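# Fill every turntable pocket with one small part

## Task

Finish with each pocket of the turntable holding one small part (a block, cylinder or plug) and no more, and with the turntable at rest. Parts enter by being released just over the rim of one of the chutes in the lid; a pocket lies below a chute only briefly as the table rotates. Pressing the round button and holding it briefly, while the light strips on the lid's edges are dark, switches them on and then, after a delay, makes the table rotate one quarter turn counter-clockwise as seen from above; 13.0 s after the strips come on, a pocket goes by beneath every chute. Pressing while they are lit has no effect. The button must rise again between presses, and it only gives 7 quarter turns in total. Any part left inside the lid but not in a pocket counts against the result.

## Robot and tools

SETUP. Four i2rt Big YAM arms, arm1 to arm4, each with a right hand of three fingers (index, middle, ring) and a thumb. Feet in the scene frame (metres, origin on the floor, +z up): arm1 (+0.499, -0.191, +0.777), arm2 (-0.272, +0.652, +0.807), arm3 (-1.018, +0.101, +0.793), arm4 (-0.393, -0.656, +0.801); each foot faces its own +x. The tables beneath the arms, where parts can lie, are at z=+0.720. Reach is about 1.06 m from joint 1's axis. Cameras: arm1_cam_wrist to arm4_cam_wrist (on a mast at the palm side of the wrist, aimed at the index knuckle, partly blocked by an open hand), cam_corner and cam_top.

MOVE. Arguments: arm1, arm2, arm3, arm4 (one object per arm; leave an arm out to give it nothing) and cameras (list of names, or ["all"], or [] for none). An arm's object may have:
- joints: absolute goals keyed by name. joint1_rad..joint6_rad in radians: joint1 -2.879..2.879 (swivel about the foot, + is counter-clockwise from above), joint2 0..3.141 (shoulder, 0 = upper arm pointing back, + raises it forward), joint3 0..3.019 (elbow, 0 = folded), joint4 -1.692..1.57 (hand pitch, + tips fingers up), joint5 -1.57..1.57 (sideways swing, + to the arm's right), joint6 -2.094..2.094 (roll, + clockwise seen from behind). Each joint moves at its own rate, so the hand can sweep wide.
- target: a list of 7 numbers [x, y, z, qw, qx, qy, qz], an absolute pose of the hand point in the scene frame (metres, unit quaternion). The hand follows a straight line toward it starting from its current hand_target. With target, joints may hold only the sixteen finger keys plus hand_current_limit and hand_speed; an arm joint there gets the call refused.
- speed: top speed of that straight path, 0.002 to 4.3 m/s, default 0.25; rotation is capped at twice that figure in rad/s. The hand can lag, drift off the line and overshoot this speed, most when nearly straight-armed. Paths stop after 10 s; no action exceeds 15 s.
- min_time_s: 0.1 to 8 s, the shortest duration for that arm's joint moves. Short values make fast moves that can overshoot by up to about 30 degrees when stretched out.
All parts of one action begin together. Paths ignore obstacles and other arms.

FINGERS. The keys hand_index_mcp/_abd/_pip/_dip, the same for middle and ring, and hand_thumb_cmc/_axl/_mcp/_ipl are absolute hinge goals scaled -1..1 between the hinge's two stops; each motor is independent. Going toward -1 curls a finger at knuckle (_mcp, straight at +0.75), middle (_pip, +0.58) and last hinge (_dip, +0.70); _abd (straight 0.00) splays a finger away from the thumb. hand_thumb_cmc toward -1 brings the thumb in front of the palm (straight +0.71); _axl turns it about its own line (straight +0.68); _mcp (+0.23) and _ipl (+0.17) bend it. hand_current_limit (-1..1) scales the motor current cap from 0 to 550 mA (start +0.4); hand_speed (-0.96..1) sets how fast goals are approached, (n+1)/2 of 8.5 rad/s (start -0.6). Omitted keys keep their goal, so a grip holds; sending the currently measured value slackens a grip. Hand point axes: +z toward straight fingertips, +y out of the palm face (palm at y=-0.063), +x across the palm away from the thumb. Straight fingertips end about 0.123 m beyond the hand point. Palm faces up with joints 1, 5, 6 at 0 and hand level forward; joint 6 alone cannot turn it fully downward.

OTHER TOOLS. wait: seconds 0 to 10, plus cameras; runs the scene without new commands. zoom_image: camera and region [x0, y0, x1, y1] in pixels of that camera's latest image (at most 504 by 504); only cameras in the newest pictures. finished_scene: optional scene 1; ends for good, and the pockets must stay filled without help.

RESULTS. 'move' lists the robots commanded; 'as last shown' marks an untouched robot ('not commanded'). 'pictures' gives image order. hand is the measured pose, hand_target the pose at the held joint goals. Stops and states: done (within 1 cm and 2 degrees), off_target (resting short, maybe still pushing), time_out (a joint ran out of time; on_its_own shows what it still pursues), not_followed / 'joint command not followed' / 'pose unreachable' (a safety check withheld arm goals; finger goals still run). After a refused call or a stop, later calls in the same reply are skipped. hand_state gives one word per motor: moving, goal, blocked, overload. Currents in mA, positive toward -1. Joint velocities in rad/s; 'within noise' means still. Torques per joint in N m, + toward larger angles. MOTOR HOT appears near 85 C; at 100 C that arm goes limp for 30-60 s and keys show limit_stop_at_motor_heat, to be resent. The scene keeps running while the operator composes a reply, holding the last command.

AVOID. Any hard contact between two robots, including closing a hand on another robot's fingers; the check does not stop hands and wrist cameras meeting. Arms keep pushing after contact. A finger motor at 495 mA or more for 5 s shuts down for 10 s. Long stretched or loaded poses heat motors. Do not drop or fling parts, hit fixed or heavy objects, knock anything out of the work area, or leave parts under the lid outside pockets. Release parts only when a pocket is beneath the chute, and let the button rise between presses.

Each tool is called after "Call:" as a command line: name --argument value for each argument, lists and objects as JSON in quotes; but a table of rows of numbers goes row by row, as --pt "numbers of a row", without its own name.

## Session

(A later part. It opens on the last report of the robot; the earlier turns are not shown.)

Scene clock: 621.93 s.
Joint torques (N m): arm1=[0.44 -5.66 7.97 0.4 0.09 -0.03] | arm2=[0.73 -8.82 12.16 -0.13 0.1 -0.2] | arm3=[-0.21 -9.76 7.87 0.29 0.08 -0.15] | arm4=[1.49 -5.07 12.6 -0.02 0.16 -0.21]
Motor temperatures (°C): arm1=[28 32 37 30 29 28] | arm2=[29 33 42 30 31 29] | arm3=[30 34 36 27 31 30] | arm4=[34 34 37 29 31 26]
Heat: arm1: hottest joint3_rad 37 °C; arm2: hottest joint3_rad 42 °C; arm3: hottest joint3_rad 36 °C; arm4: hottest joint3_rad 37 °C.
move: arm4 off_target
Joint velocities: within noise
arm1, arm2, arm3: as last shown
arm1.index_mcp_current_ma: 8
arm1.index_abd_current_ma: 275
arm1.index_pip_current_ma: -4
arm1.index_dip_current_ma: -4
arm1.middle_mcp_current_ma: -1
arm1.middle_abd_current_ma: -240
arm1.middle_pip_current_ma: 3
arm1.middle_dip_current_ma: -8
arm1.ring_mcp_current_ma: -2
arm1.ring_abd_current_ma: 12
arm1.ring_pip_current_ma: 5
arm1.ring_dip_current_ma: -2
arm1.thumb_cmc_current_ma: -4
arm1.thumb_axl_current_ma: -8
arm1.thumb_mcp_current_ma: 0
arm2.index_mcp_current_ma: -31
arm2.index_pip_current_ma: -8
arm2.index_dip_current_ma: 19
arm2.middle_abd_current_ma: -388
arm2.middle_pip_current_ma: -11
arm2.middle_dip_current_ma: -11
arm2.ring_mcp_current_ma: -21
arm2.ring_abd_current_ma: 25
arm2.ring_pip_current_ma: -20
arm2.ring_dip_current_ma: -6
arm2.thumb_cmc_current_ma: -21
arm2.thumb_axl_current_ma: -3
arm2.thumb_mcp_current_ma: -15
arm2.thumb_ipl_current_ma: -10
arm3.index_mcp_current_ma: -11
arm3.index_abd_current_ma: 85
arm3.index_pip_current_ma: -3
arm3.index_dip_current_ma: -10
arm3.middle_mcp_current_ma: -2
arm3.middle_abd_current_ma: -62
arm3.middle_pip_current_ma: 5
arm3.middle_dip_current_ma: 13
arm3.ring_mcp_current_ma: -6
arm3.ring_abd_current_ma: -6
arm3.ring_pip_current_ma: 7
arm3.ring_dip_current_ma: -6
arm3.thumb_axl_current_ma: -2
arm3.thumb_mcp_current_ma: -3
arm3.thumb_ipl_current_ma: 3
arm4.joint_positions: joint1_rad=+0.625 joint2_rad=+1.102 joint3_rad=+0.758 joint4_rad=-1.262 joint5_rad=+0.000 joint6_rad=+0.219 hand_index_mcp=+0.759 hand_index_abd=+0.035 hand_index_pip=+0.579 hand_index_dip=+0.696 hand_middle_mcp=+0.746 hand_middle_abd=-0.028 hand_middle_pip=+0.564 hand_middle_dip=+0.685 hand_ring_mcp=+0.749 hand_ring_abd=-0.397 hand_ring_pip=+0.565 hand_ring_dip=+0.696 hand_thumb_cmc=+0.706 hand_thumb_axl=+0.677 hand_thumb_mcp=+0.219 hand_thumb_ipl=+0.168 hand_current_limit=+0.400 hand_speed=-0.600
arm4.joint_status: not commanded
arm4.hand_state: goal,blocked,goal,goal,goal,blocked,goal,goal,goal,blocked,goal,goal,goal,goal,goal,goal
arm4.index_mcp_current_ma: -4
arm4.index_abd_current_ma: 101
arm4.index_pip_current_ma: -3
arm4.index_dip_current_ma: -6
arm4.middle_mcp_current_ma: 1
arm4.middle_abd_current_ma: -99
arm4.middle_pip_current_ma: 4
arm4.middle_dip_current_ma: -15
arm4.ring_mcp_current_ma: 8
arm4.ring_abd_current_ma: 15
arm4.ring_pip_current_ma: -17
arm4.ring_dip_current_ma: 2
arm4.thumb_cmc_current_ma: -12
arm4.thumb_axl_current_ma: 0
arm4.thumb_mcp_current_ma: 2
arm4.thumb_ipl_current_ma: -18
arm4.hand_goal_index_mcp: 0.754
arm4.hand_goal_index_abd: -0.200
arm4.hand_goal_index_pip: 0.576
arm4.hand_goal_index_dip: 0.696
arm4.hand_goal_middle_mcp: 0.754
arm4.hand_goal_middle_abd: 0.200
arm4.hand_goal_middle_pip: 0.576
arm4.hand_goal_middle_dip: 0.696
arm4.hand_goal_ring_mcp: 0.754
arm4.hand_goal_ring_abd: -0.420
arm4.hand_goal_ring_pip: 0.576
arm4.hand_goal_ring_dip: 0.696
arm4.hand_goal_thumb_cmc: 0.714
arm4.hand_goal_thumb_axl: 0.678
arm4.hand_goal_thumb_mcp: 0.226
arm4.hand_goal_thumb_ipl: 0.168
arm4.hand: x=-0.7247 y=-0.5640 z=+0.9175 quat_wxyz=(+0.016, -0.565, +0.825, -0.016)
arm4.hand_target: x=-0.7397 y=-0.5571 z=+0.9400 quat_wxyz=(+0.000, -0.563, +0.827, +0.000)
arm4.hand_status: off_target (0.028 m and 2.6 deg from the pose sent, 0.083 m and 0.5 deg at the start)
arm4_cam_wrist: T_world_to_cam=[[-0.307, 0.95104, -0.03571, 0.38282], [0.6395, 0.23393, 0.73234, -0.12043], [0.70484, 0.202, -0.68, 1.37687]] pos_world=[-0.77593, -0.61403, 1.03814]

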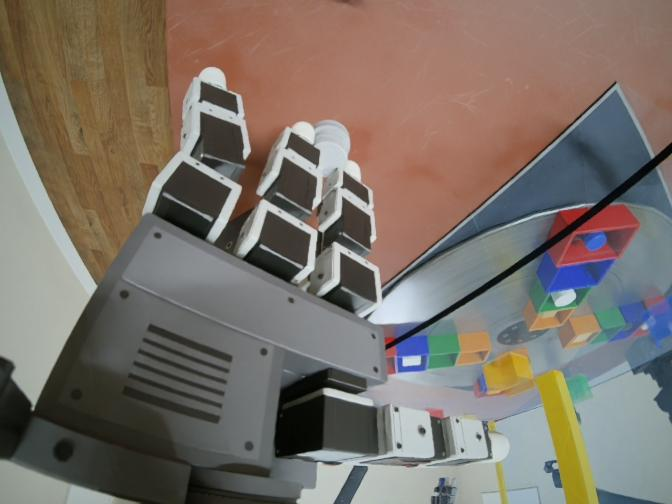

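Call:
move --arm1 '{"target": [0.465, 0.087, 1.12, -0.0158, -0.0589, 0.964, 0.2583], "speed": 0.3}' --arm2 '{"target": [0.0186, 0.4955, 1.12, 0.2222, 0.8292, 0.4953, 0.1327], "speed": 0.3}' --arm3 '{"target": [-0.868, 0.395, 1.12, 0.0604, 0.2254, 0.9393, 0.2517], "speed": 0.3, "joints": {"hand_ring_mcp": 1.0}}' --arm4 '{"target": [-0.711, -0.568, 1.12, -0.1567, -0.5847, 0.7689, 0.206], "speed": 0.3}' --cameras '["all"]'

Scene clock: 730.70 s.
Joint torques (N m): arm1=[0.56 1.49 8.25 2.45 0.18 -0.03] | arm2=[1.38 0.03 11.59 1.17 0.27 -0.02] | arm3=[1.85 -1.2 8.55 2.39 0.19 0.08] | arm4=[3.6 0.5 15.09 1.76 0.29 -0.25]
Motor temperatures (°C): arm1=[28 32 38 30 28 28] | arm2=[29 33 43 30 31 29] | arm3=[30 34 36 27 31 29] | arm4=[34 34 44 29 31 26]
Heat: arm1: hottest joint3_rad 38 °C; arm2: hottest joint3_rad 43 °C; arm3: hottest joint3_rad 36 °C; arm4: hottest joint3_rad 44 °C.
move: arm1 done; arm2 done; arm3 done; arm4 off_target
Joint velocities: within noise
arm1.joint_positions: joint1_rad=-2.050 joint2_rad=+0.509 joint3_rad=+0.886 joint4_rad=-1.446 joint5_rad=+0.086 joint6_rad=+0.151 hand_index_mcp=+0.760 hand_index_abd=+0.157 hand_index_pip=+0.580 hand_index_dip=+0.698 hand_middle_mcp=+0.760 hand_middle_abd=-0.137 hand_middle_pip=+0.580 hand_middle_dip=+0.699 hand_ring_mcp=+0.759 hand_ring_abd=-0.401 hand_ring_pip=+0.581 hand_ring_dip=+0.696 hand_thumb_cmc=+0.721 hand_thumb_axl=+0.677 hand_thumb_mcp=+0.221 hand_thumb_ipl=+0.168 hand_current_limit=+0.400 hand_speed=-0.600
arm1.joint_status: not commanded
arm1.hand_state: goal,blocked,goal,goal,goal,blocked,goal,goal,goal,goal,goal,goal,goal,goal,goal,goal
arm1.index_mcp_current_ma: 11
arm1.index_abd_current_ma: 272
arm1.index_pip_current_ma: 0
arm1.index_dip_current_ma: -2
arm1.middle_mcp_current_ma: 0
arm1.middle_abd_current_ma: -237
arm1.middle_pip_current_ma: 10
arm1.middle_dip_current_ma: -5
arm1.ring_mcp_current_ma: -4
arm1.ring_abd_current_ma: 20
arm1.ring_pip_current_ma: 8
arm1.ring_dip_current_ma: -2
arm1.thumb_cmc_current_ma: -9
arm1.thumb_axl_current_ma: -8
arm1.thumb_mcp_current_ma: 1
arm1.thumb_ipl_current_ma: 4
arm1.hand_goal_index_mcp: 0.754
arm1.hand_goal_index_abd: -0.100
arm1.hand_goal_index_pip: 0.576
arm1.hand_goal_index_dip: 0.696
arm1.hand_goal_middle_mcp: 0.754
arm1.hand_goal_middle_abd: 0.100
arm1.hand_goal_middle_pip: 0.576
arm1.hand_goal_middle_dip: 0.696
arm1.hand_goal_ring_mcp: 0.754
arm1.hand_goal_ring_abd: -0.420
arm1.hand_goal_ring_pip: 0.576
arm1.hand_goal_ring_dip: 0.696
arm1.hand_goal_thumb_cmc: 0.714
arm1.hand_goal_thumb_axl: 0.678
arm1.hand_goal_thumb_mcp: 0.226
arm1.hand_goal_thumb_ipl: 0.168
arm1.hand: x=+0.4672 y=+0.0823 z=+1.1144 quat_wxyz=(+0.013, +0.060, -0.967, -0.247)
arm1.hand_target: x=+0.4650 y=+0.0868 z=+1.1199 quat_wxyz=(+0.016, +0.059, -0.964, -0.258)
arm1.hand_status: done (0.008 m and 1.4 deg from the pose sent, 0.118 m and 20.4 deg at the start)
arm2.joint_positions: joint1_rad=+0.512 joint2_rad=+0.661 joint3_rad=+0.829 joint4_rad=-1.237 joint5_rad=+0.081 joint6_rad=+0.118 hand_index_mcp=+0.763 hand_index_abd=+0.134 hand_index_pip=+0.580 hand_index_dip=+0.698 hand_middle_mcp=+0.766 hand_middle_abd=-0.148 hand_middle_pip=+0.581 hand_middle_dip=+0.696 hand_ring_mcp=+0.760 hand_ring_abd=-0.401 hand_ring_pip=+0.577 hand_ring_dip=+0.696 hand_thumb_cmc=+0.719 hand_thumb_axl=+0.677 hand_thumb_mcp=+0.221 hand_thumb_ipl=+0.168 hand_current_limit=+0.400 hand_speed=-0.600
arm2.joint_status: not commanded
arm2.hand_state: goal,blocked,goal,goal,goal,blocked,goal,goal,goal,goal,goal,goal,goal,goal,goal,goal
arm2.index_mcp_current_ma: 22
arm2.index_abd_current_ma: 382
arm2.index_pip_current_ma: 11
arm2.index_dip_current_ma: 15
arm2.middle_mcp_current_ma: 27
arm2.middle_abd_current_ma: -387
arm2.middle_pip_current_ma: 14
arm2.middle_dip_current_ma: -2
arm2.ring_mcp_current_ma: 12
arm2.ring_abd_current_ma: 39
arm2.ring_pip_current_ma: 1
arm2.ring_dip_current_ma: -1
arm2.thumb_cmc_current_ma: 12
arm2.thumb_axl_current_ma: -13
arm2.thumb_mcp_current_ma: -13
arm2.thumb_ipl_current_ma: 3
arm2.hand_goal_index_mcp: 0.754
arm2.hand_goal_index_abd: -0.200
arm2.hand_goal_index_pip: 0.576
arm2.hand_goal_index_dip: 0.696
arm2.hand_goal_middle_mcp: 0.754
arm2.hand_goal_middle_abd: 0.200
arm2.hand_goal_middle_pip: 0.576
arm2.hand_goal_middle_dip: 0.696
arm2.hand_goal_ring_mcp: 0.754
arm2.hand_goal_ring_abd: -0.420
arm2.hand_goal_ring_pip: 0.576
arm2.hand_goal_ring_dip: 0.696
arm2.hand_goal_thumb_cmc: 0.714
arm2.hand_goal_thumb_axl: 0.678
arm2.hand_goal_thumb_mcp: 0.226
arm2.hand_goal_thumb_ipl: 0.168
arm2.hand: x=+0.0174 y=+0.4936 z=+1.1162 quat_wxyz=(+0.222, +0.829, +0.497, +0.130)
arm2.hand_target: x=+0.0186 y=+0.4954 z=+1.1199 quat_wxyz=(+0.222, +0.829, +0.495, +0.133)
arm2.hand_status: done (0.004 m and 0.3 deg from the pose sent, 0.245 m and 31.9 deg at the start)
arm3.joint_positions: joint1_rad=+0.356 joint2_rad=+0.659 joint3_rad=+0.875 joint4_rad=-1.296 joint5_rad=+0.070 joint6_rad=+0.106 hand_index_mcp=+0.757 hand_index_abd=+0.160 hand_index_pip=+0.581 hand_index_dip=+0.701 hand_middle_mcp=+0.761 hand_middle_abd=-0.129 hand_middle_pip=+0.581 hand_middle_dip=+0.697 hand_ring_mcp=+0.989 hand_ring_abd=-0.393 hand_ring_pip=+0.577 hand_ring_dip=+0.696 hand_thumb_cmc=+0.721 hand_thumb_axl=+0.677 hand_thumb_mcp=+0.218 hand_thumb_ipl=+0.168 hand_current_limit=+0.400 hand_speed=-0.600
arm3.joint_status: all done
arm3.hand_state: goal,blocked,goal,goal,goal,blocked,goal,goal,goal,blocked,goal,goal,goal,goal,goal,goal
arm3.index_mcp_current_ma: 2
arm3.index_abd_current_ma: 78
arm3.index_pip_current_ma: -2
arm3.index_dip_current_ma: -8
arm3.middle_mcp_current_ma: -1
arm3.middle_abd_current_ma: -56
arm3.middle_pip_current_ma: 6
arm3.middle_dip_current_ma: 13
arm3.ring_mcp_current_ma: -18
arm3.ring_abd_current_ma: 0
arm3.ring_pip_current_ma: 2
arm3.ring_dip_current_ma: -3
arm3.thumb_cmc_current_ma: 7
arm3.thumb_axl_current_ma: 1
arm3.thumb_mcp_current_ma: -2
arm3.thumb_ipl_current_ma: -4
arm3.hand_goal_index_mcp: 0.754
arm3.hand_goal_index_abd: -0.100
arm3.hand_goal_index_pip: 0.576
arm3.hand_goal_index_dip: 0.696
arm3.hand_goal_middle_mcp: 0.754
arm3.hand_goal_middle_abd: 0.100
arm3.hand_goal_middle_pip: 0.576
arm3.hand_goal_middle_dip: 0.696
arm3.hand_goal_ring_mcp: 1.000
arm3.hand_goal_ring_abd: -0.420
arm3.hand_goal_ring_pip: 0.576
arm3.hand_goal_ring_dip: 0.696
arm3.hand_goal_thumb_cmc: 0.714
arm3.hand_goal_thumb_axl: 0.678
arm3.hand_goal_thumb_mcp: 0.226
arm3.hand_goal_thumb_ipl: 0.168
arm3.hand: x=-0.8668 y=+0.3895 z=+1.1157 quat_wxyz=(+0.061, +0.225, +0.942, +0.241)
arm3.hand_target: x=-0.8681 y=+0.3948 z=+1.1200 quat_wxyz=(+0.060, +0.225, +0.939, +0.252)
arm3.hand_status: done (0.007 m and 1.3 deg from the pose sent, 0.147 m and 24.7 deg at the start)
arm4.joint_positions: joint1_rad=+0.631 joint2_rad=+0.623 joint3_rad=+0.788 joint4_rad=-1.273 joint5_rad=+0.069 joint6_rad=+0.131 hand_index_mcp=+0.769 hand_index_abd=+0.035 hand_index_pip=+0.579 hand_index_dip=+0.696 hand_middle_mcp=+0.769 hand_middle_abd=-0.028 hand_middle_pip=+0.579 hand_middle_dip=+0.698 hand_ring_mcp=+0.759 hand_ring_abd=-0.397 hand_ring_pip=+0.579 hand_ring_dip=+0.696 hand_thumb_cmc=+0.719 hand_thumb_axl=+0.677 hand_thumb_mcp=+0.219 hand_thumb_ipl=+0.168 hand_current_limit=+0.400 hand_speed=-0.600
arm4.joint_status: not commanded
arm4.hand_state: goal,blocked,goal,goal,goal,blocked,goal,goal,goal,blocked,goal,goal,goal,goal,goal,goal
arm4.index_mcp_current_ma: -6
arm4.index_abd_current_ma: 91
arm4.index_pip_current_ma: -8
arm4.index_dip_current_ma: -7
arm4.middle_mcp_current_ma: 6
arm4.middle_abd_current_ma: -98
arm4.middle_pip_current_ma: 12
arm4.middle_dip_current_ma: -9
arm4.ring_mcp_current_ma: 14
arm4.ring_abd_current_ma: 11
arm4.ring_pip_current_ma: -3
arm4.ring_dip_current_ma: -2
arm4.thumb_cmc_current_ma: -4
arm4.thumb_axl_current_ma: 6
arm4.thumb_mcp_current_ma: 4
arm4.thumb_ipl_current_ma: -5
arm4.hand_goal_index_mcp: 0.754
arm4.hand_goal_index_abd: -0.200
arm4.hand_goal_index_pip: 0.576
arm4.hand_goal_index_dip: 0.696
arm4.hand_goal_middle_mcp: 0.754
arm4.hand_goal_middle_abd: 0.200
arm4.hand_goal_middle_pip: 0.576
arm4.hand_goal_middle_dip: 0.696
arm4.hand_goal_ring_mcp: 0.754
arm4.hand_goal_ring_abd: -0.420
arm4.hand_goal_ring_pip: 0.576
arm4.hand_goal_ring_dip: 0.696
arm4.hand_goal_thumb_cmc: 0.714
arm4.hand_goal_thumb_axl: 0.678
arm4.hand_goal_thumb_mcp: 0.226
arm4.hand_goal_thumb_ipl: 0.168
arm4.hand: x=-0.6991 y=-0.5648 z=+1.0843 quat_wxyz=(-0.134, -0.582, +0.781, +0.182)
arm4.hand_target: x=-0.7091 y=-0.5681 z=+1.1197 quat_wxyz=(-0.157, -0.585, +0.769, +0.206)
arm4.hand_status: off_target (0.038 m and 4.0 deg from the pose sent, 0.203 m and 33.1 deg at the start)
pictures: arm1_cam_wrist, arm2_cam_wrist, arm3_cam_wrist, arm4_cam_wrist, cam_corner, cam_top
arm1_cam_wrist: T_world_to_cam=[[0.74206, 0.60574, 0.2871, -0.68163], [0.47808, -0.77845, 0.40676, -0.66581], [0.46988, -0.16458, -0.86725, 0.88218]] pos_world=[0.4096, 0.03978, 1.23158]
arm2_cam_wrist: T_world_to_cam=[[0.08473, -0.9366, 0.34, 0.10756], [-0.93553, 0.04266, 0.35067, -0.44297], [-0.34294, -0.34779, -0.8726, 1.28163]] pos_world=[0.016, 0.56539, 1.23712]
arm3_cam_wrist: T_world_to_cam=[[0.95661, 0.16466, 0.24036, 0.53737], [0.05239, -0.90876, 0.41402, -0.11233], [0.28661, -0.38347, -0.87796, 1.50088]] pos_world=[-0.93833, 0.38497, 1.23506]
arm4_cam_wrist: T_world_to_cam=[[-0.32555, 0.90707, 0.26691, 0.0315], [0.89589, 0.20565, 0.39382, 0.27167], [0.30233, 0.36733, -0.87958, 1.50071]] pos_world=[-0.68684, -0.63569, 1.2046]

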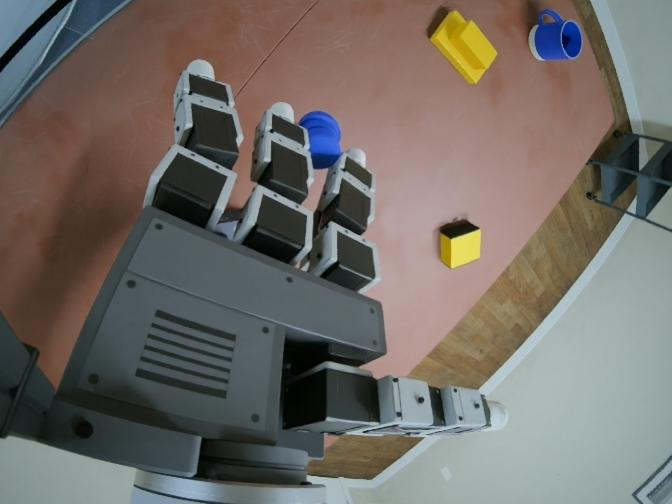

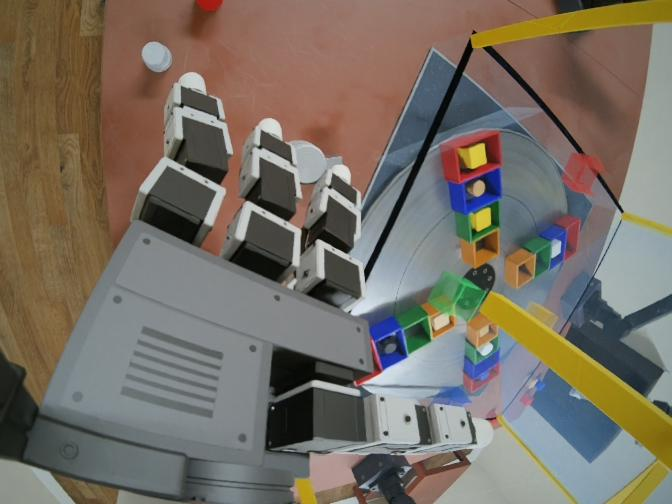

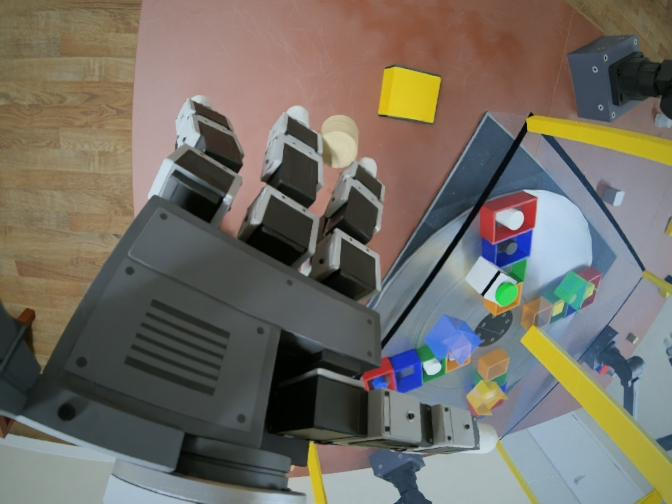

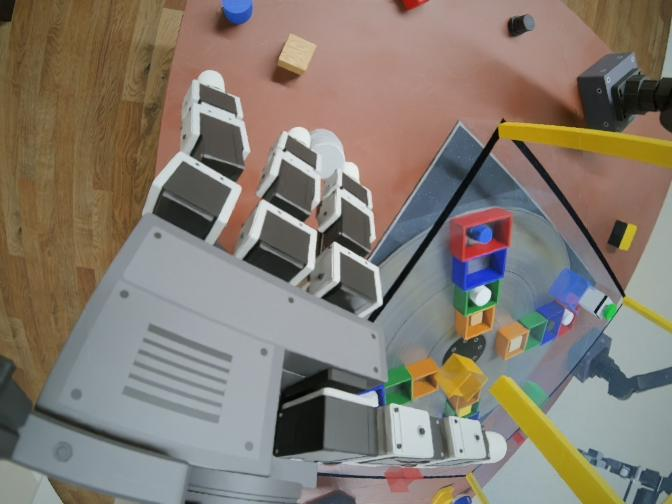

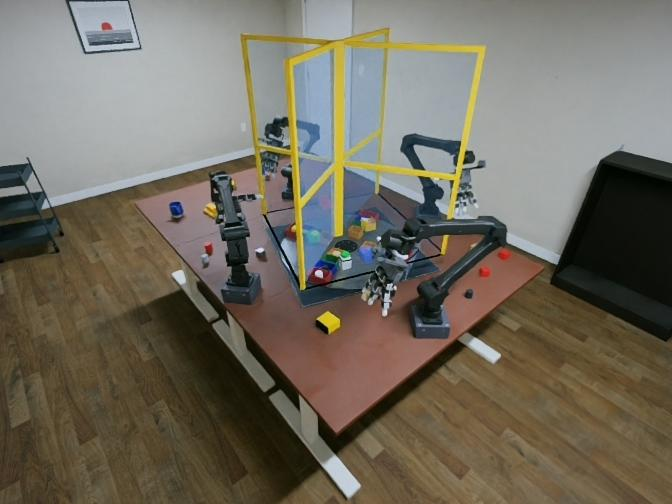

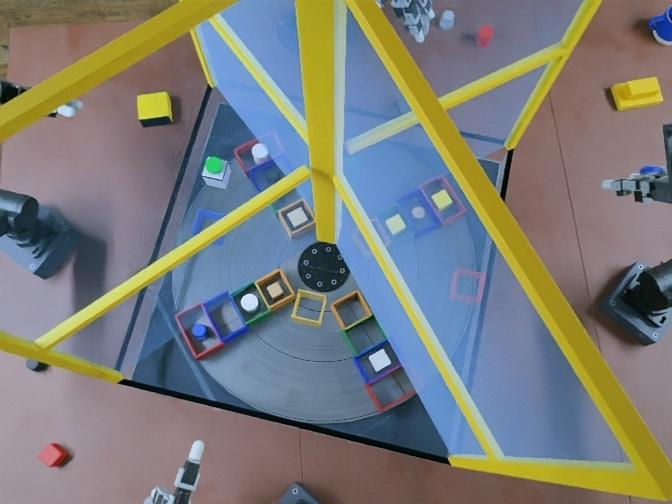

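Call:
zoom_image --camera "arm2_cam_wrist" --region '[210, 70, 410, 250]'

Call:
zoom_image --camera "arm4_cam_wrist" --region '[210, 70, 410, 250]'

Call:
zoom_image --camera "arm4_cam_wrist" --region '[370, 120, 670, 450]'

Call:
zoom_image --camera "arm2_cam_wrist" --region '[350, 30, 650, 430]'

Call:
zoom_image --camera "arm3_cam_wrist" --region '[360, 100, 660, 440]'

Scaled by 2.520 from the camera's image (finer frame: 960x720).

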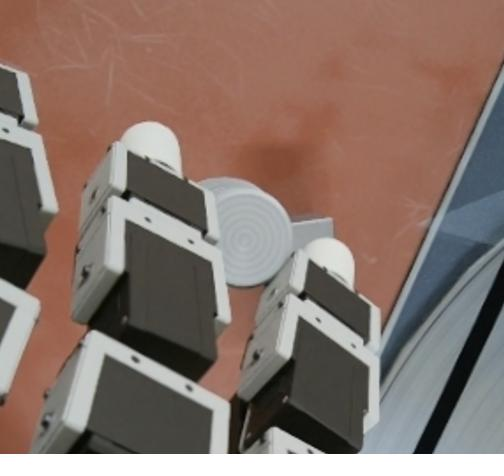

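Scaled by 2.520 from the camera's image (finer frame: 960x720).

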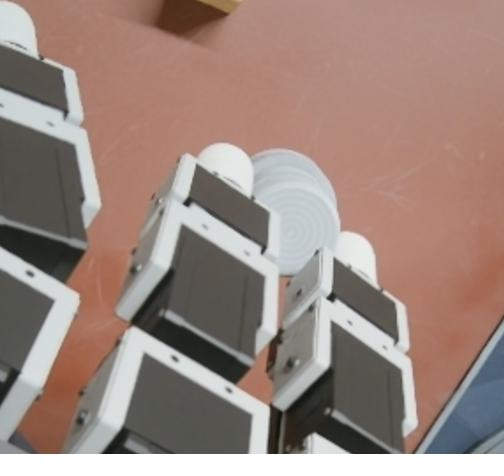

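Scaled by 1.527 from the camera's image (finer frame: 960x720).

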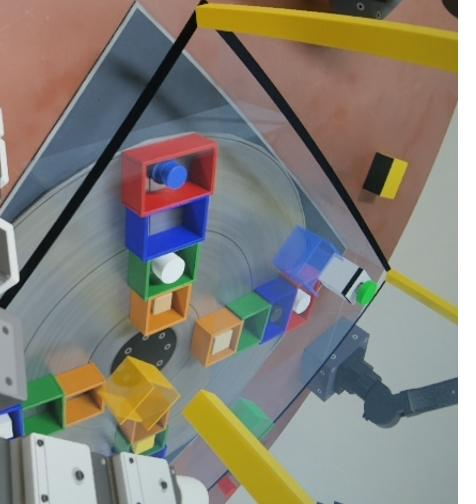

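Scaled by 1.260 from the camera's image (finer frame: 960x720).

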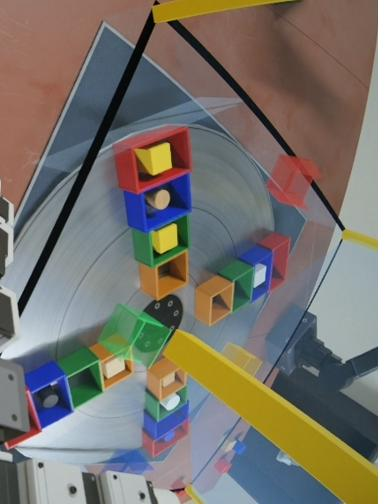

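Scaled by 1.482 from the camera's image (finer frame: 960x720).

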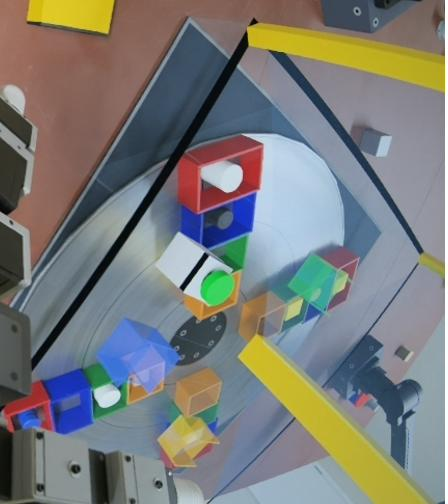

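Call:
zoom_image --camera "arm3_cam_wrist" --region '[410, 240, 530, 360]'

Call:
zoom_image --camera "arm4_cam_wrist" --region '[420, 330, 540, 450]'

Call:
zoom_image --camera "arm2_cam_wrist" --region '[410, 250, 530, 370]'

Call:
zoom_image --camera "cam_top" --region '[170, 130, 350, 350]'

Call:
zoom_image --camera "cam_corner" --region '[280, 200, 430, 320]'

Scaled by 4.200 from the camera's image (finer frame: 960x720).

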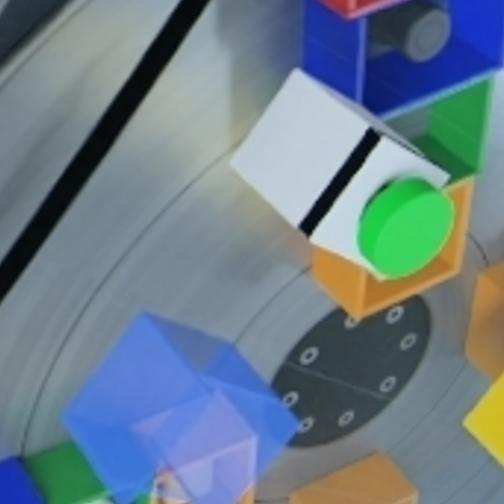

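Scaled by 4.200 from the camera's image (finer frame: 960x720).

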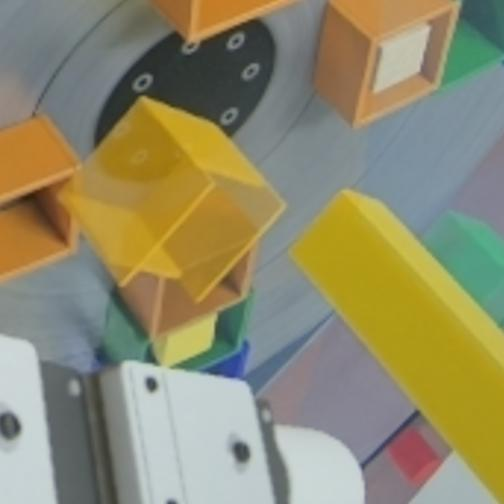

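Scaled by 4.200 from the camera's image (finer frame: 960x720).

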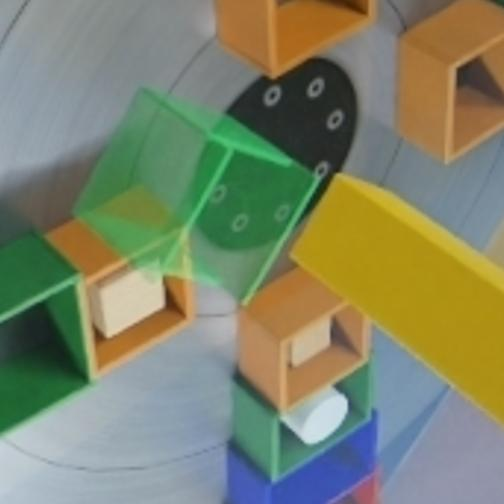

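Scaled by 2.291 from the camera's image (finer frame: 960x720).

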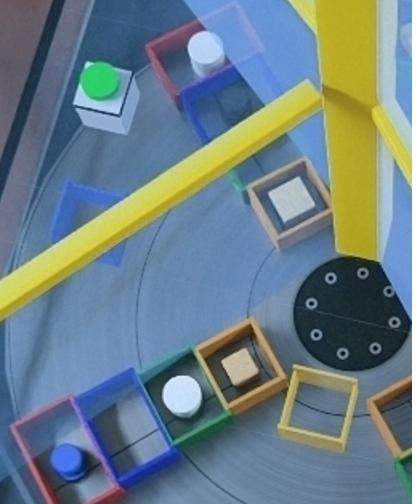

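Scaled by 3.360 from the camera's image (finer frame: 960x720).

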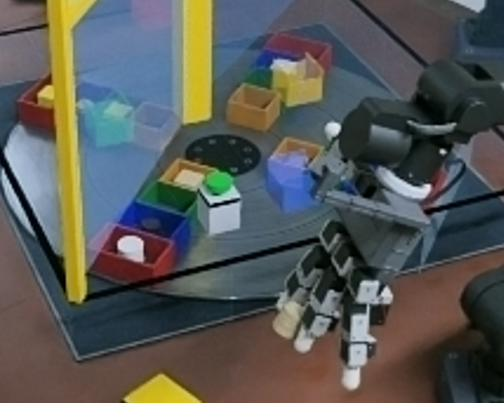

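Call:
zoom_image --camera "cam_top" --region '[280, 280, 340, 340]'

Call:
zoom_image --camera "cam_top" --region '[180, 140, 250, 260]'

Call:
zoom_image --camera "cam_top" --region '[435, 255, 500, 315]'

Call:
zoom_image --camera "cam_top" --region '[335, 140, 415, 220]'

Call:
zoom_image --camera "arm3_cam_wrist" --region '[400, 240, 560, 400]'

Scaled by 8.400 from the camera's image (finer frame: 960x720).

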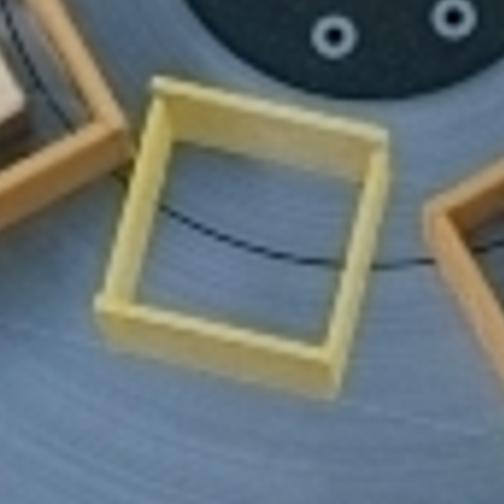

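Scaled by 4.200 from the camera's image (finer frame: 960x720).

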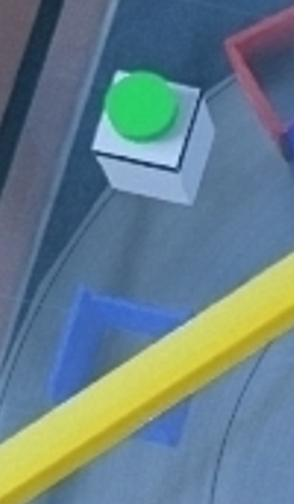

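Scaled by 7.754 from the camera's image (finer frame: 960x720).

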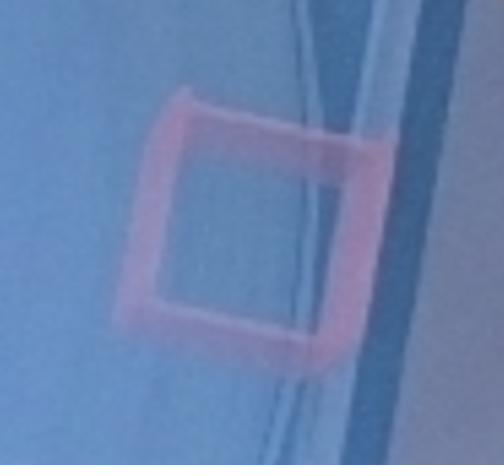

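Scaled by 6.300 from the camera's image (finer frame: 960x720).

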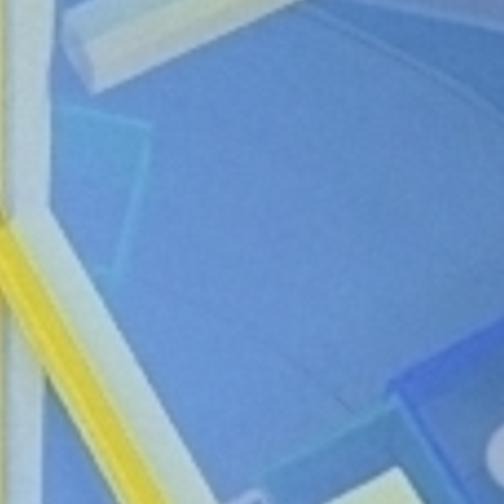

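Scaled by 3.150 from the camera's image (finer frame: 960x720).

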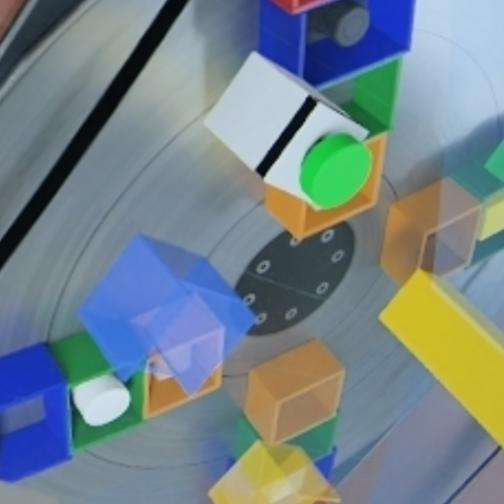

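Call:
move --arm1 '{"joints": {"joint1_rad": -0.93}, "min_time_s": 2.5}' --arm2 '{"joints": {"joint1_rad": -0.65}, "min_time_s": 2.5}' --arm3 '{"joints": {"joint1_rad": -0.68}, "min_time_s": 2.5}' --arm4 '{"joints": {"joint1_rad": -0.93, "hand_ring_mcp": -0.2, "hand_ring_pip": -0.3, "hand_ring_dip": 0.0, "hand_ring_abd": 0.0}, "min_time_s": 2.5}' --cameras '["all"]'

Scene clock: 899.57 s.
Joint torques (N m): arm1=[0.26 1.61 8.17 2.52 0.1 -0.05] | arm2=[0.09 0.67 11.44 1.21 0.12 -0.04] | arm3=[-0.09 -1.26 8.51 2.4 0.11 0.08] | arm4=[1.49 0.56 15.15 1.83 0.23 -0.26]
Motor temperatures (°C): arm1=[28 31 39 31 28 28] | arm2=[29 31 44 30 31 29] | arm3=[30 32 38 27 31 29] | arm4=[33 33 53 29 31 26]
Heat: arm1: hottest joint3_rad 39 °C; arm2: hottest joint3_rad 44 °C; arm3: hottest joint3_rad 38 °C; arm4: hottest joint3_rad 53 °C.
move: arm1 done; arm2 done; arm3 done; arm4 off_target
Joint velocities: within noise
arm1.joint_positions: joint1_rad=-0.935 joint2_rad=+0.509 joint3_rad=+0.886 joint4_rad=-1.446 joint5_rad=+0.087 joint6_rad=+0.152 hand_index_mcp=+0.760 hand_index_abd=+0.157 hand_index_pip=+0.580 hand_index_dip=+0.698 hand_middle_mcp=+0.760 hand_middle_abd=-0.137 hand_middle_pip=+0.580 hand_middle_dip=+0.699 hand_ring_mcp=+0.759 hand_ring_abd=-0.402 hand_ring_pip=+0.581 hand_ring_dip=+0.696 hand_thumb_cmc=+0.721 hand_thumb_axl=+0.677 hand_thumb_mcp=+0.221 hand_thumb_ipl=+0.168 hand_current_limit=+0.400 hand_speed=-0.600
arm1.joint_status: all done
arm1.hand_state: goal,blocked,goal,goal,goal,blocked,goal,goal,goal,goal,goal,goal,goal,goal,goal,goal
arm1.index_mcp_current_ma: 2
arm1.index_abd_current_ma: 269
arm1.index_pip_current_ma: -4
arm1.index_dip_current_ma: -8
arm1.middle_mcp_current_ma: 0
arm1.middle_abd_current_ma: -238
arm1.middle_pip_current_ma: 7
arm1.middle_dip_current_ma: -4
arm1.ring_mcp_current_ma: -3
arm1.ring_abd_current_ma: 19
arm1.ring_pip_current_ma: 1
arm1.ring_dip_current_ma: -1
arm1.thumb_cmc_current_ma: -10
arm1.thumb_axl_current_ma: -5
arm1.thumb_mcp_current_ma: -4
arm1.thumb_ipl_current_ma: 6
arm1.hand_goal_index_mcp: 0.754
arm1.hand_goal_index_abd: -0.100
arm1.hand_goal_index_pip: 0.576
arm1.hand_goal_index_dip: 0.696
arm1.hand_goal_middle_mcp: 0.754
arm1.hand_goal_middle_abd: 0.100
arm1.hand_goal_middle_pip: 0.576
arm1.hand_goal_middle_dip: 0.696
arm1.hand_goal_ring_mcp: 0.754
arm1.hand_goal_ring_abd: -0.420
arm1.hand_goal_ring_pip: 0.576
arm1.hand_goal_ring_dip: 0.696
arm1.hand_goal_thumb_cmc: 0.714
arm1.hand_goal_thumb_axl: 0.678
arm1.hand_goal_thumb_mcp: 0.226
arm1.hand_goal_thumb_ipl: 0.168
arm1.hand: x=+0.2414 y=-0.0957 z=+1.1149 quat_wxyz=(+0.145, +0.561, -0.790, -0.202)
arm1.hand_target: x=+0.2365 y=-0.0953 z=+1.1204 quat_wxyz=(+0.154, +0.558, -0.788, -0.209)
arm1.hand_status: not commanded
arm2.joint_positions: joint1_rad=-0.643 joint2_rad=+0.661 joint3_rad=+0.829 joint4_rad=-1.237 joint5_rad=+0.084 joint6_rad=+0.118 hand_index_mcp=+0.764 hand_index_abd=+0.134 hand_index_pip=+0.580 hand_index_dip=+0.698 hand_middle_mcp=+0.766 hand_middle_abd=-0.148 hand_middle_pip=+0.581 hand_middle_dip=+0.696 hand_ring_mcp=+0.760 hand_ring_abd=-0.402 hand_ring_pip=+0.577 hand_ring_dip=+0.696 hand_thumb_cmc=+0.719 hand_thumb_axl=+0.677 hand_thumb_mcp=+0.221 hand_thumb_ipl=+0.168 hand_current_limit=+0.400 hand_speed=-0.600
arm2.joint_status: all done
arm2.hand_state: goal,blocked,goal,goal,goal,blocked,goal,goal,goal,goal,goal,goal,goal,goal,goal,goal
arm2.index_mcp_current_ma: 9
arm2.index_abd_current_ma: 388
arm2.index_pip_current_ma: 18
arm2.index_dip_current_ma: 14
arm2.middle_mcp_current_ma: 25
arm2.middle_abd_current_ma: -396
arm2.middle_pip_current_ma: 31
arm2.middle_dip_current_ma: -4
arm2.ring_mcp_current_ma: 8
arm2.ring_abd_current_ma: 28
arm2.ring_pip_current_ma: 2
arm2.ring_dip_current_ma: -6
arm2.thumb_cmc_current_ma: 12
arm2.thumb_axl_current_ma: 5
arm2.thumb_mcp_current_ma: -17
arm2.thumb_ipl_current_ma: -1
arm2.hand_goal_index_mcp: 0.754
arm2.hand_goal_index_abd: -0.200
arm2.hand_goal_index_pip: 0.576
arm2.hand_goal_index_dip: 0.696
arm2.hand_goal_middle_mcp: 0.754
arm2.hand_goal_middle_abd: 0.200
arm2.hand_goal_middle_pip: 0.576
arm2.hand_goal_middle_dip: 0.696
arm2.hand_goal_ring_mcp: 0.754
arm2.hand_goal_ring_abd: -0.420
arm2.hand_goal_ring_pip: 0.576
arm2.hand_goal_ring_dip: 0.696
arm2.hand_goal_thumb_cmc: 0.714
arm2.hand_goal_thumb_axl: 0.678
arm2.hand_goal_thumb_mcp: 0.226
arm2.hand_goal_thumb_ipl: 0.168
arm2.hand: x=-0.3027 y=+0.3184 z=+1.1109 quat_wxyz=(+0.249, +0.968, -0.038, -0.010)
arm2.hand_target: x=-0.3060 y=+0.3184 z=+1.1144 quat_wxyz=(+0.251, +0.967, -0.047, -0.010)
arm2.hand_status: not commanded
arm3.joint_positions: joint1_rad=-0.669 joint2_rad=+0.659 joint3_rad=+0.875 joint4_rad=-1.296 joint5_rad=+0.072 joint6_rad=+0.108 hand_index_mcp=+0.757 hand_index_abd=+0.159 hand_index_pip=+0.581 hand_index_dip=+0.701 hand_middle_mcp=+0.761 hand_middle_abd=-0.130 hand_middle_pip=+0.581 hand_middle_dip=+0.697 hand_ring_mcp=+0.990 hand_ring_abd=-0.395 hand_ring_pip=+0.577 hand_ring_dip=+0.696 hand_thumb_cmc=+0.721 hand_thumb_axl=+0.677 hand_thumb_mcp=+0.218 hand_thumb_ipl=+0.168 hand_current_limit=+0.400 hand_speed=-0.600
arm3.joint_status: all done
arm3.hand_state: goal,blocked,goal,goal,goal,blocked,goal,goal,goal,blocked,goal,goal,goal,goal,goal,goal
arm3.index_mcp_current_ma: -9
arm3.index_abd_current_ma: 81
arm3.index_pip_current_ma: 2
arm3.index_dip_current_ma: -3
arm3.middle_mcp_current_ma: -3
arm3.middle_abd_current_ma: -59
arm3.middle_pip_current_ma: -2
arm3.middle_dip_current_ma: 9
arm3.ring_mcp_current_ma: -12
arm3.ring_abd_current_ma: -7
arm3.ring_pip_current_ma: -1
arm3.ring_dip_current_ma: 3
arm3.thumb_cmc_current_ma: 14
arm3.thumb_axl_current_ma: -3
arm3.thumb_mcp_current_ma: -3
arm3.thumb_ipl_current_ma: -1
arm3.hand_goal_index_mcp: 0.754
arm3.hand_goal_index_abd: -0.100
arm3.hand_goal_index_pip: 0.576
arm3.hand_goal_index_dip: 0.696
arm3.hand_goal_middle_mcp: 0.754
arm3.hand_goal_middle_abd: 0.100
arm3.hand_goal_middle_pip: 0.576
arm3.hand_goal_middle_dip: 0.696
arm3.hand_goal_ring_mcp: 1.000
arm3.hand_goal_ring_abd: -0.420
arm3.hand_goal_ring_pip: 0.576
arm3.hand_goal_ring_dip: 0.696
arm3.hand_goal_thumb_cmc: 0.714
arm3.hand_goal_thumb_axl: 0.678
arm3.hand_goal_thumb_mcp: 0.226
arm3.hand_goal_thumb_ipl: 0.168
arm3.hand: x=-0.6907 y=+0.1199 z=+1.1132 quat_wxyz=(+0.168, +0.660, +0.710, +0.178)
arm3.hand_target: x=-0.6862 y=+0.1156 z=+1.1173 quat_wxyz=(+0.174, +0.667, +0.700, +0.186)
arm3.hand_status: not commanded
arm4.joint_positions: joint1_rad=-0.921 joint2_rad=+0.623 joint3_rad=+0.788 joint4_rad=-1.273 joint5_rad=+0.071 joint6_rad=+0.130 hand_index_mcp=+0.769 hand_index_abd=+0.035 hand_index_pip=+0.579 hand_index_dip=+0.696 hand_middle_mcp=+0.769 hand_middle_abd=-0.028 hand_middle_pip=+0.579 hand_middle_dip=+0.698 hand_ring_mcp=-0.152 hand_ring_abd=+0.008 hand_ring_pip=-0.287 hand_ring_dip=+0.004 hand_thumb_cmc=+0.719 hand_thumb_axl=+0.677 hand_thumb_mcp=+0.219 hand_thumb_ipl=+0.168 hand_current_limit=+0.400 hand_speed=-0.600
arm4.joint_status: hand_ring_mcp off_target (ended at -0.152, target -0.200); the others done
arm4.hand_state: goal,blocked,goal,goal,goal,blocked,goal,goal,blocked,goal,goal,goal,goal,goal,goal,goal
arm4.index_mcp_current_ma: 6
arm4.index_abd_current_ma: 92
arm4.index_pip_current_ma: -6
arm4.index_dip_current_ma: 0
arm4.middle_mcp_current_ma: 0
arm4.middle_abd_current_ma: -89
arm4.middle_pip_current_ma: 1
arm4.middle_dip_current_ma: -2
arm4.ring_mcp_current_ma: 26
arm4.ring_abd_current_ma: 8
arm4.ring_pip_current_ma: 1
arm4.ring_dip_current_ma: -5
arm4.thumb_cmc_current_ma: -10
arm4.thumb_axl_current_ma: -1
arm4.thumb_mcp_current_ma: 1
arm4.thumb_ipl_current_ma: -1
arm4.hand_goal_index_mcp: 0.754
arm4.hand_goal_index_abd: -0.200
arm4.hand_goal_index_pip: 0.576
arm4.hand_goal_index_dip: 0.696
arm4.hand_goal_middle_mcp: 0.754
arm4.hand_goal_middle_abd: 0.200
arm4.hand_goal_middle_pip: 0.576
arm4.hand_goal_middle_dip: 0.696
arm4.hand_goal_ring_mcp: -0.200
arm4.hand_goal_ring_abd: 0.000
arm4.hand_goal_ring_pip: -0.300
arm4.hand_goal_ring_dip: 0.000
arm4.hand_goal_thumb_cmc: 0.714
arm4.hand_goal_thumb_axl: 0.678
arm4.hand_goal_thumb_mcp: 0.226
arm4.hand_goal_thumb_ipl: 0.168
arm4.hand: x=-0.3114 y=-0.3504 z=+1.0879 quat_wxyz=(+0.040, +0.130, +0.964, +0.228)
arm4.hand_target: x=-0.3084 y=-0.3426 z=+1.1233 quat_wxyz=(+0.042, +0.131, +0.955, +0.261)
arm4.hand_status: not commanded
pictures: arm1_cam_wrist, arm2_cam_wrist, arm3_cam_wrist, arm4_cam_wrist, cam_corner, cam_top
arm1_cam_wrist: T_world_to_cam=[[-0.21429, 0.93527, 0.2817, -0.13797], [0.91139, 0.0877, 0.4021, -0.71306], [0.35137, 0.3429, -0.87118, 1.041]] pos_world=[0.25454, -0.16539, 1.23249]
arm2_cam_wrist: T_world_to_cam=[[-0.82498, -0.45919, 0.32947, -0.4433], [-0.33821, 0.86818, 0.36315, -0.82889], [-0.4528, 0.18816, -0.87153, 0.90109]] pos_world=[-0.23804, 0.34652, 1.23239]
arm3_cam_wrist: T_world_to_cam=[[0.63761, -0.73384, 0.23436, 0.30795], [-0.74742, -0.51561, 0.41894, -0.97058], [-0.1866, -0.44229, -0.87725, 1.02425]] pos_world=[-0.73066, 0.17857, 1.23297]
arm4_cam_wrist: T_world_to_cam=[[0.89624, 0.34026, 0.28456, 0.12488], [0.21551, -0.89475, 0.39112, -0.71572], [0.38769, -0.28921, -0.87524, 1.09979]] pos_world=[-0.38406, -0.36481, 1.20698]

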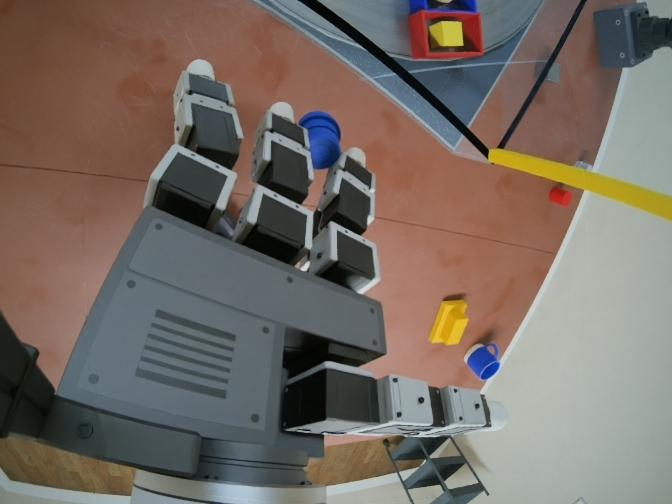

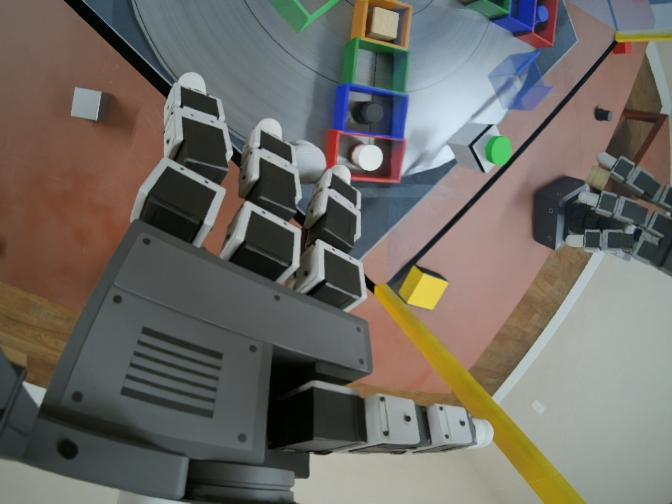

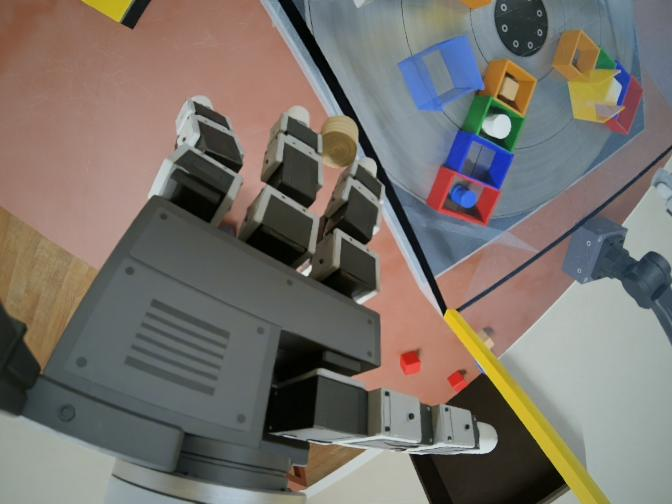

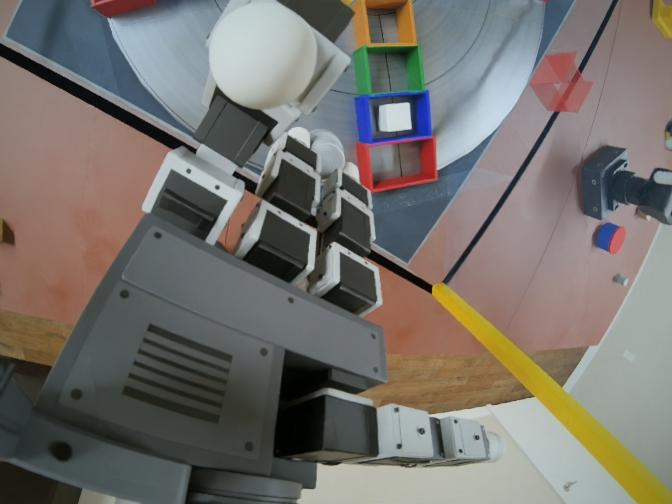

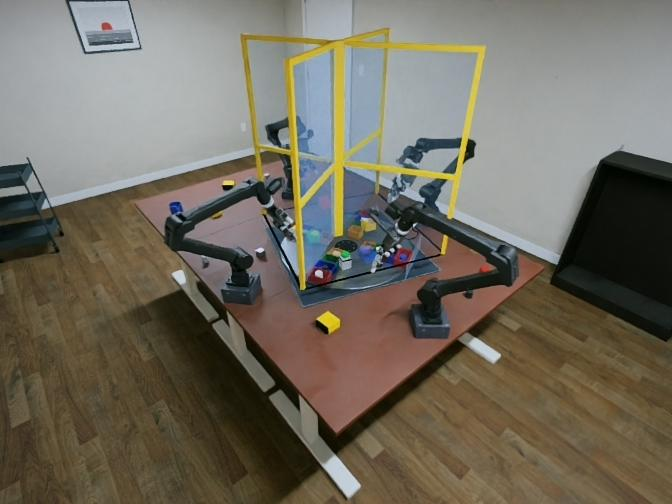

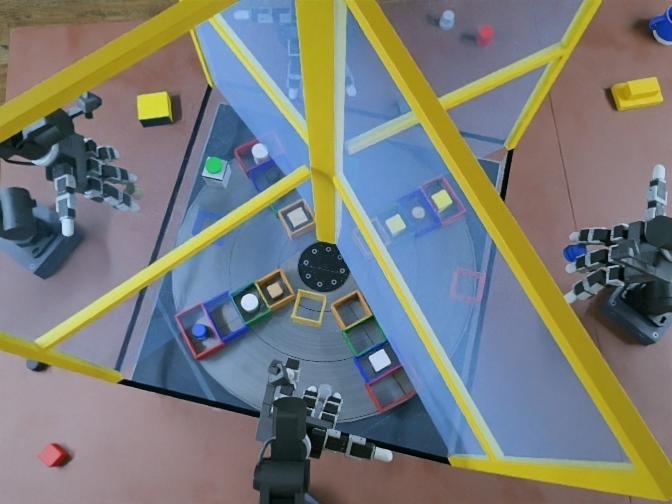

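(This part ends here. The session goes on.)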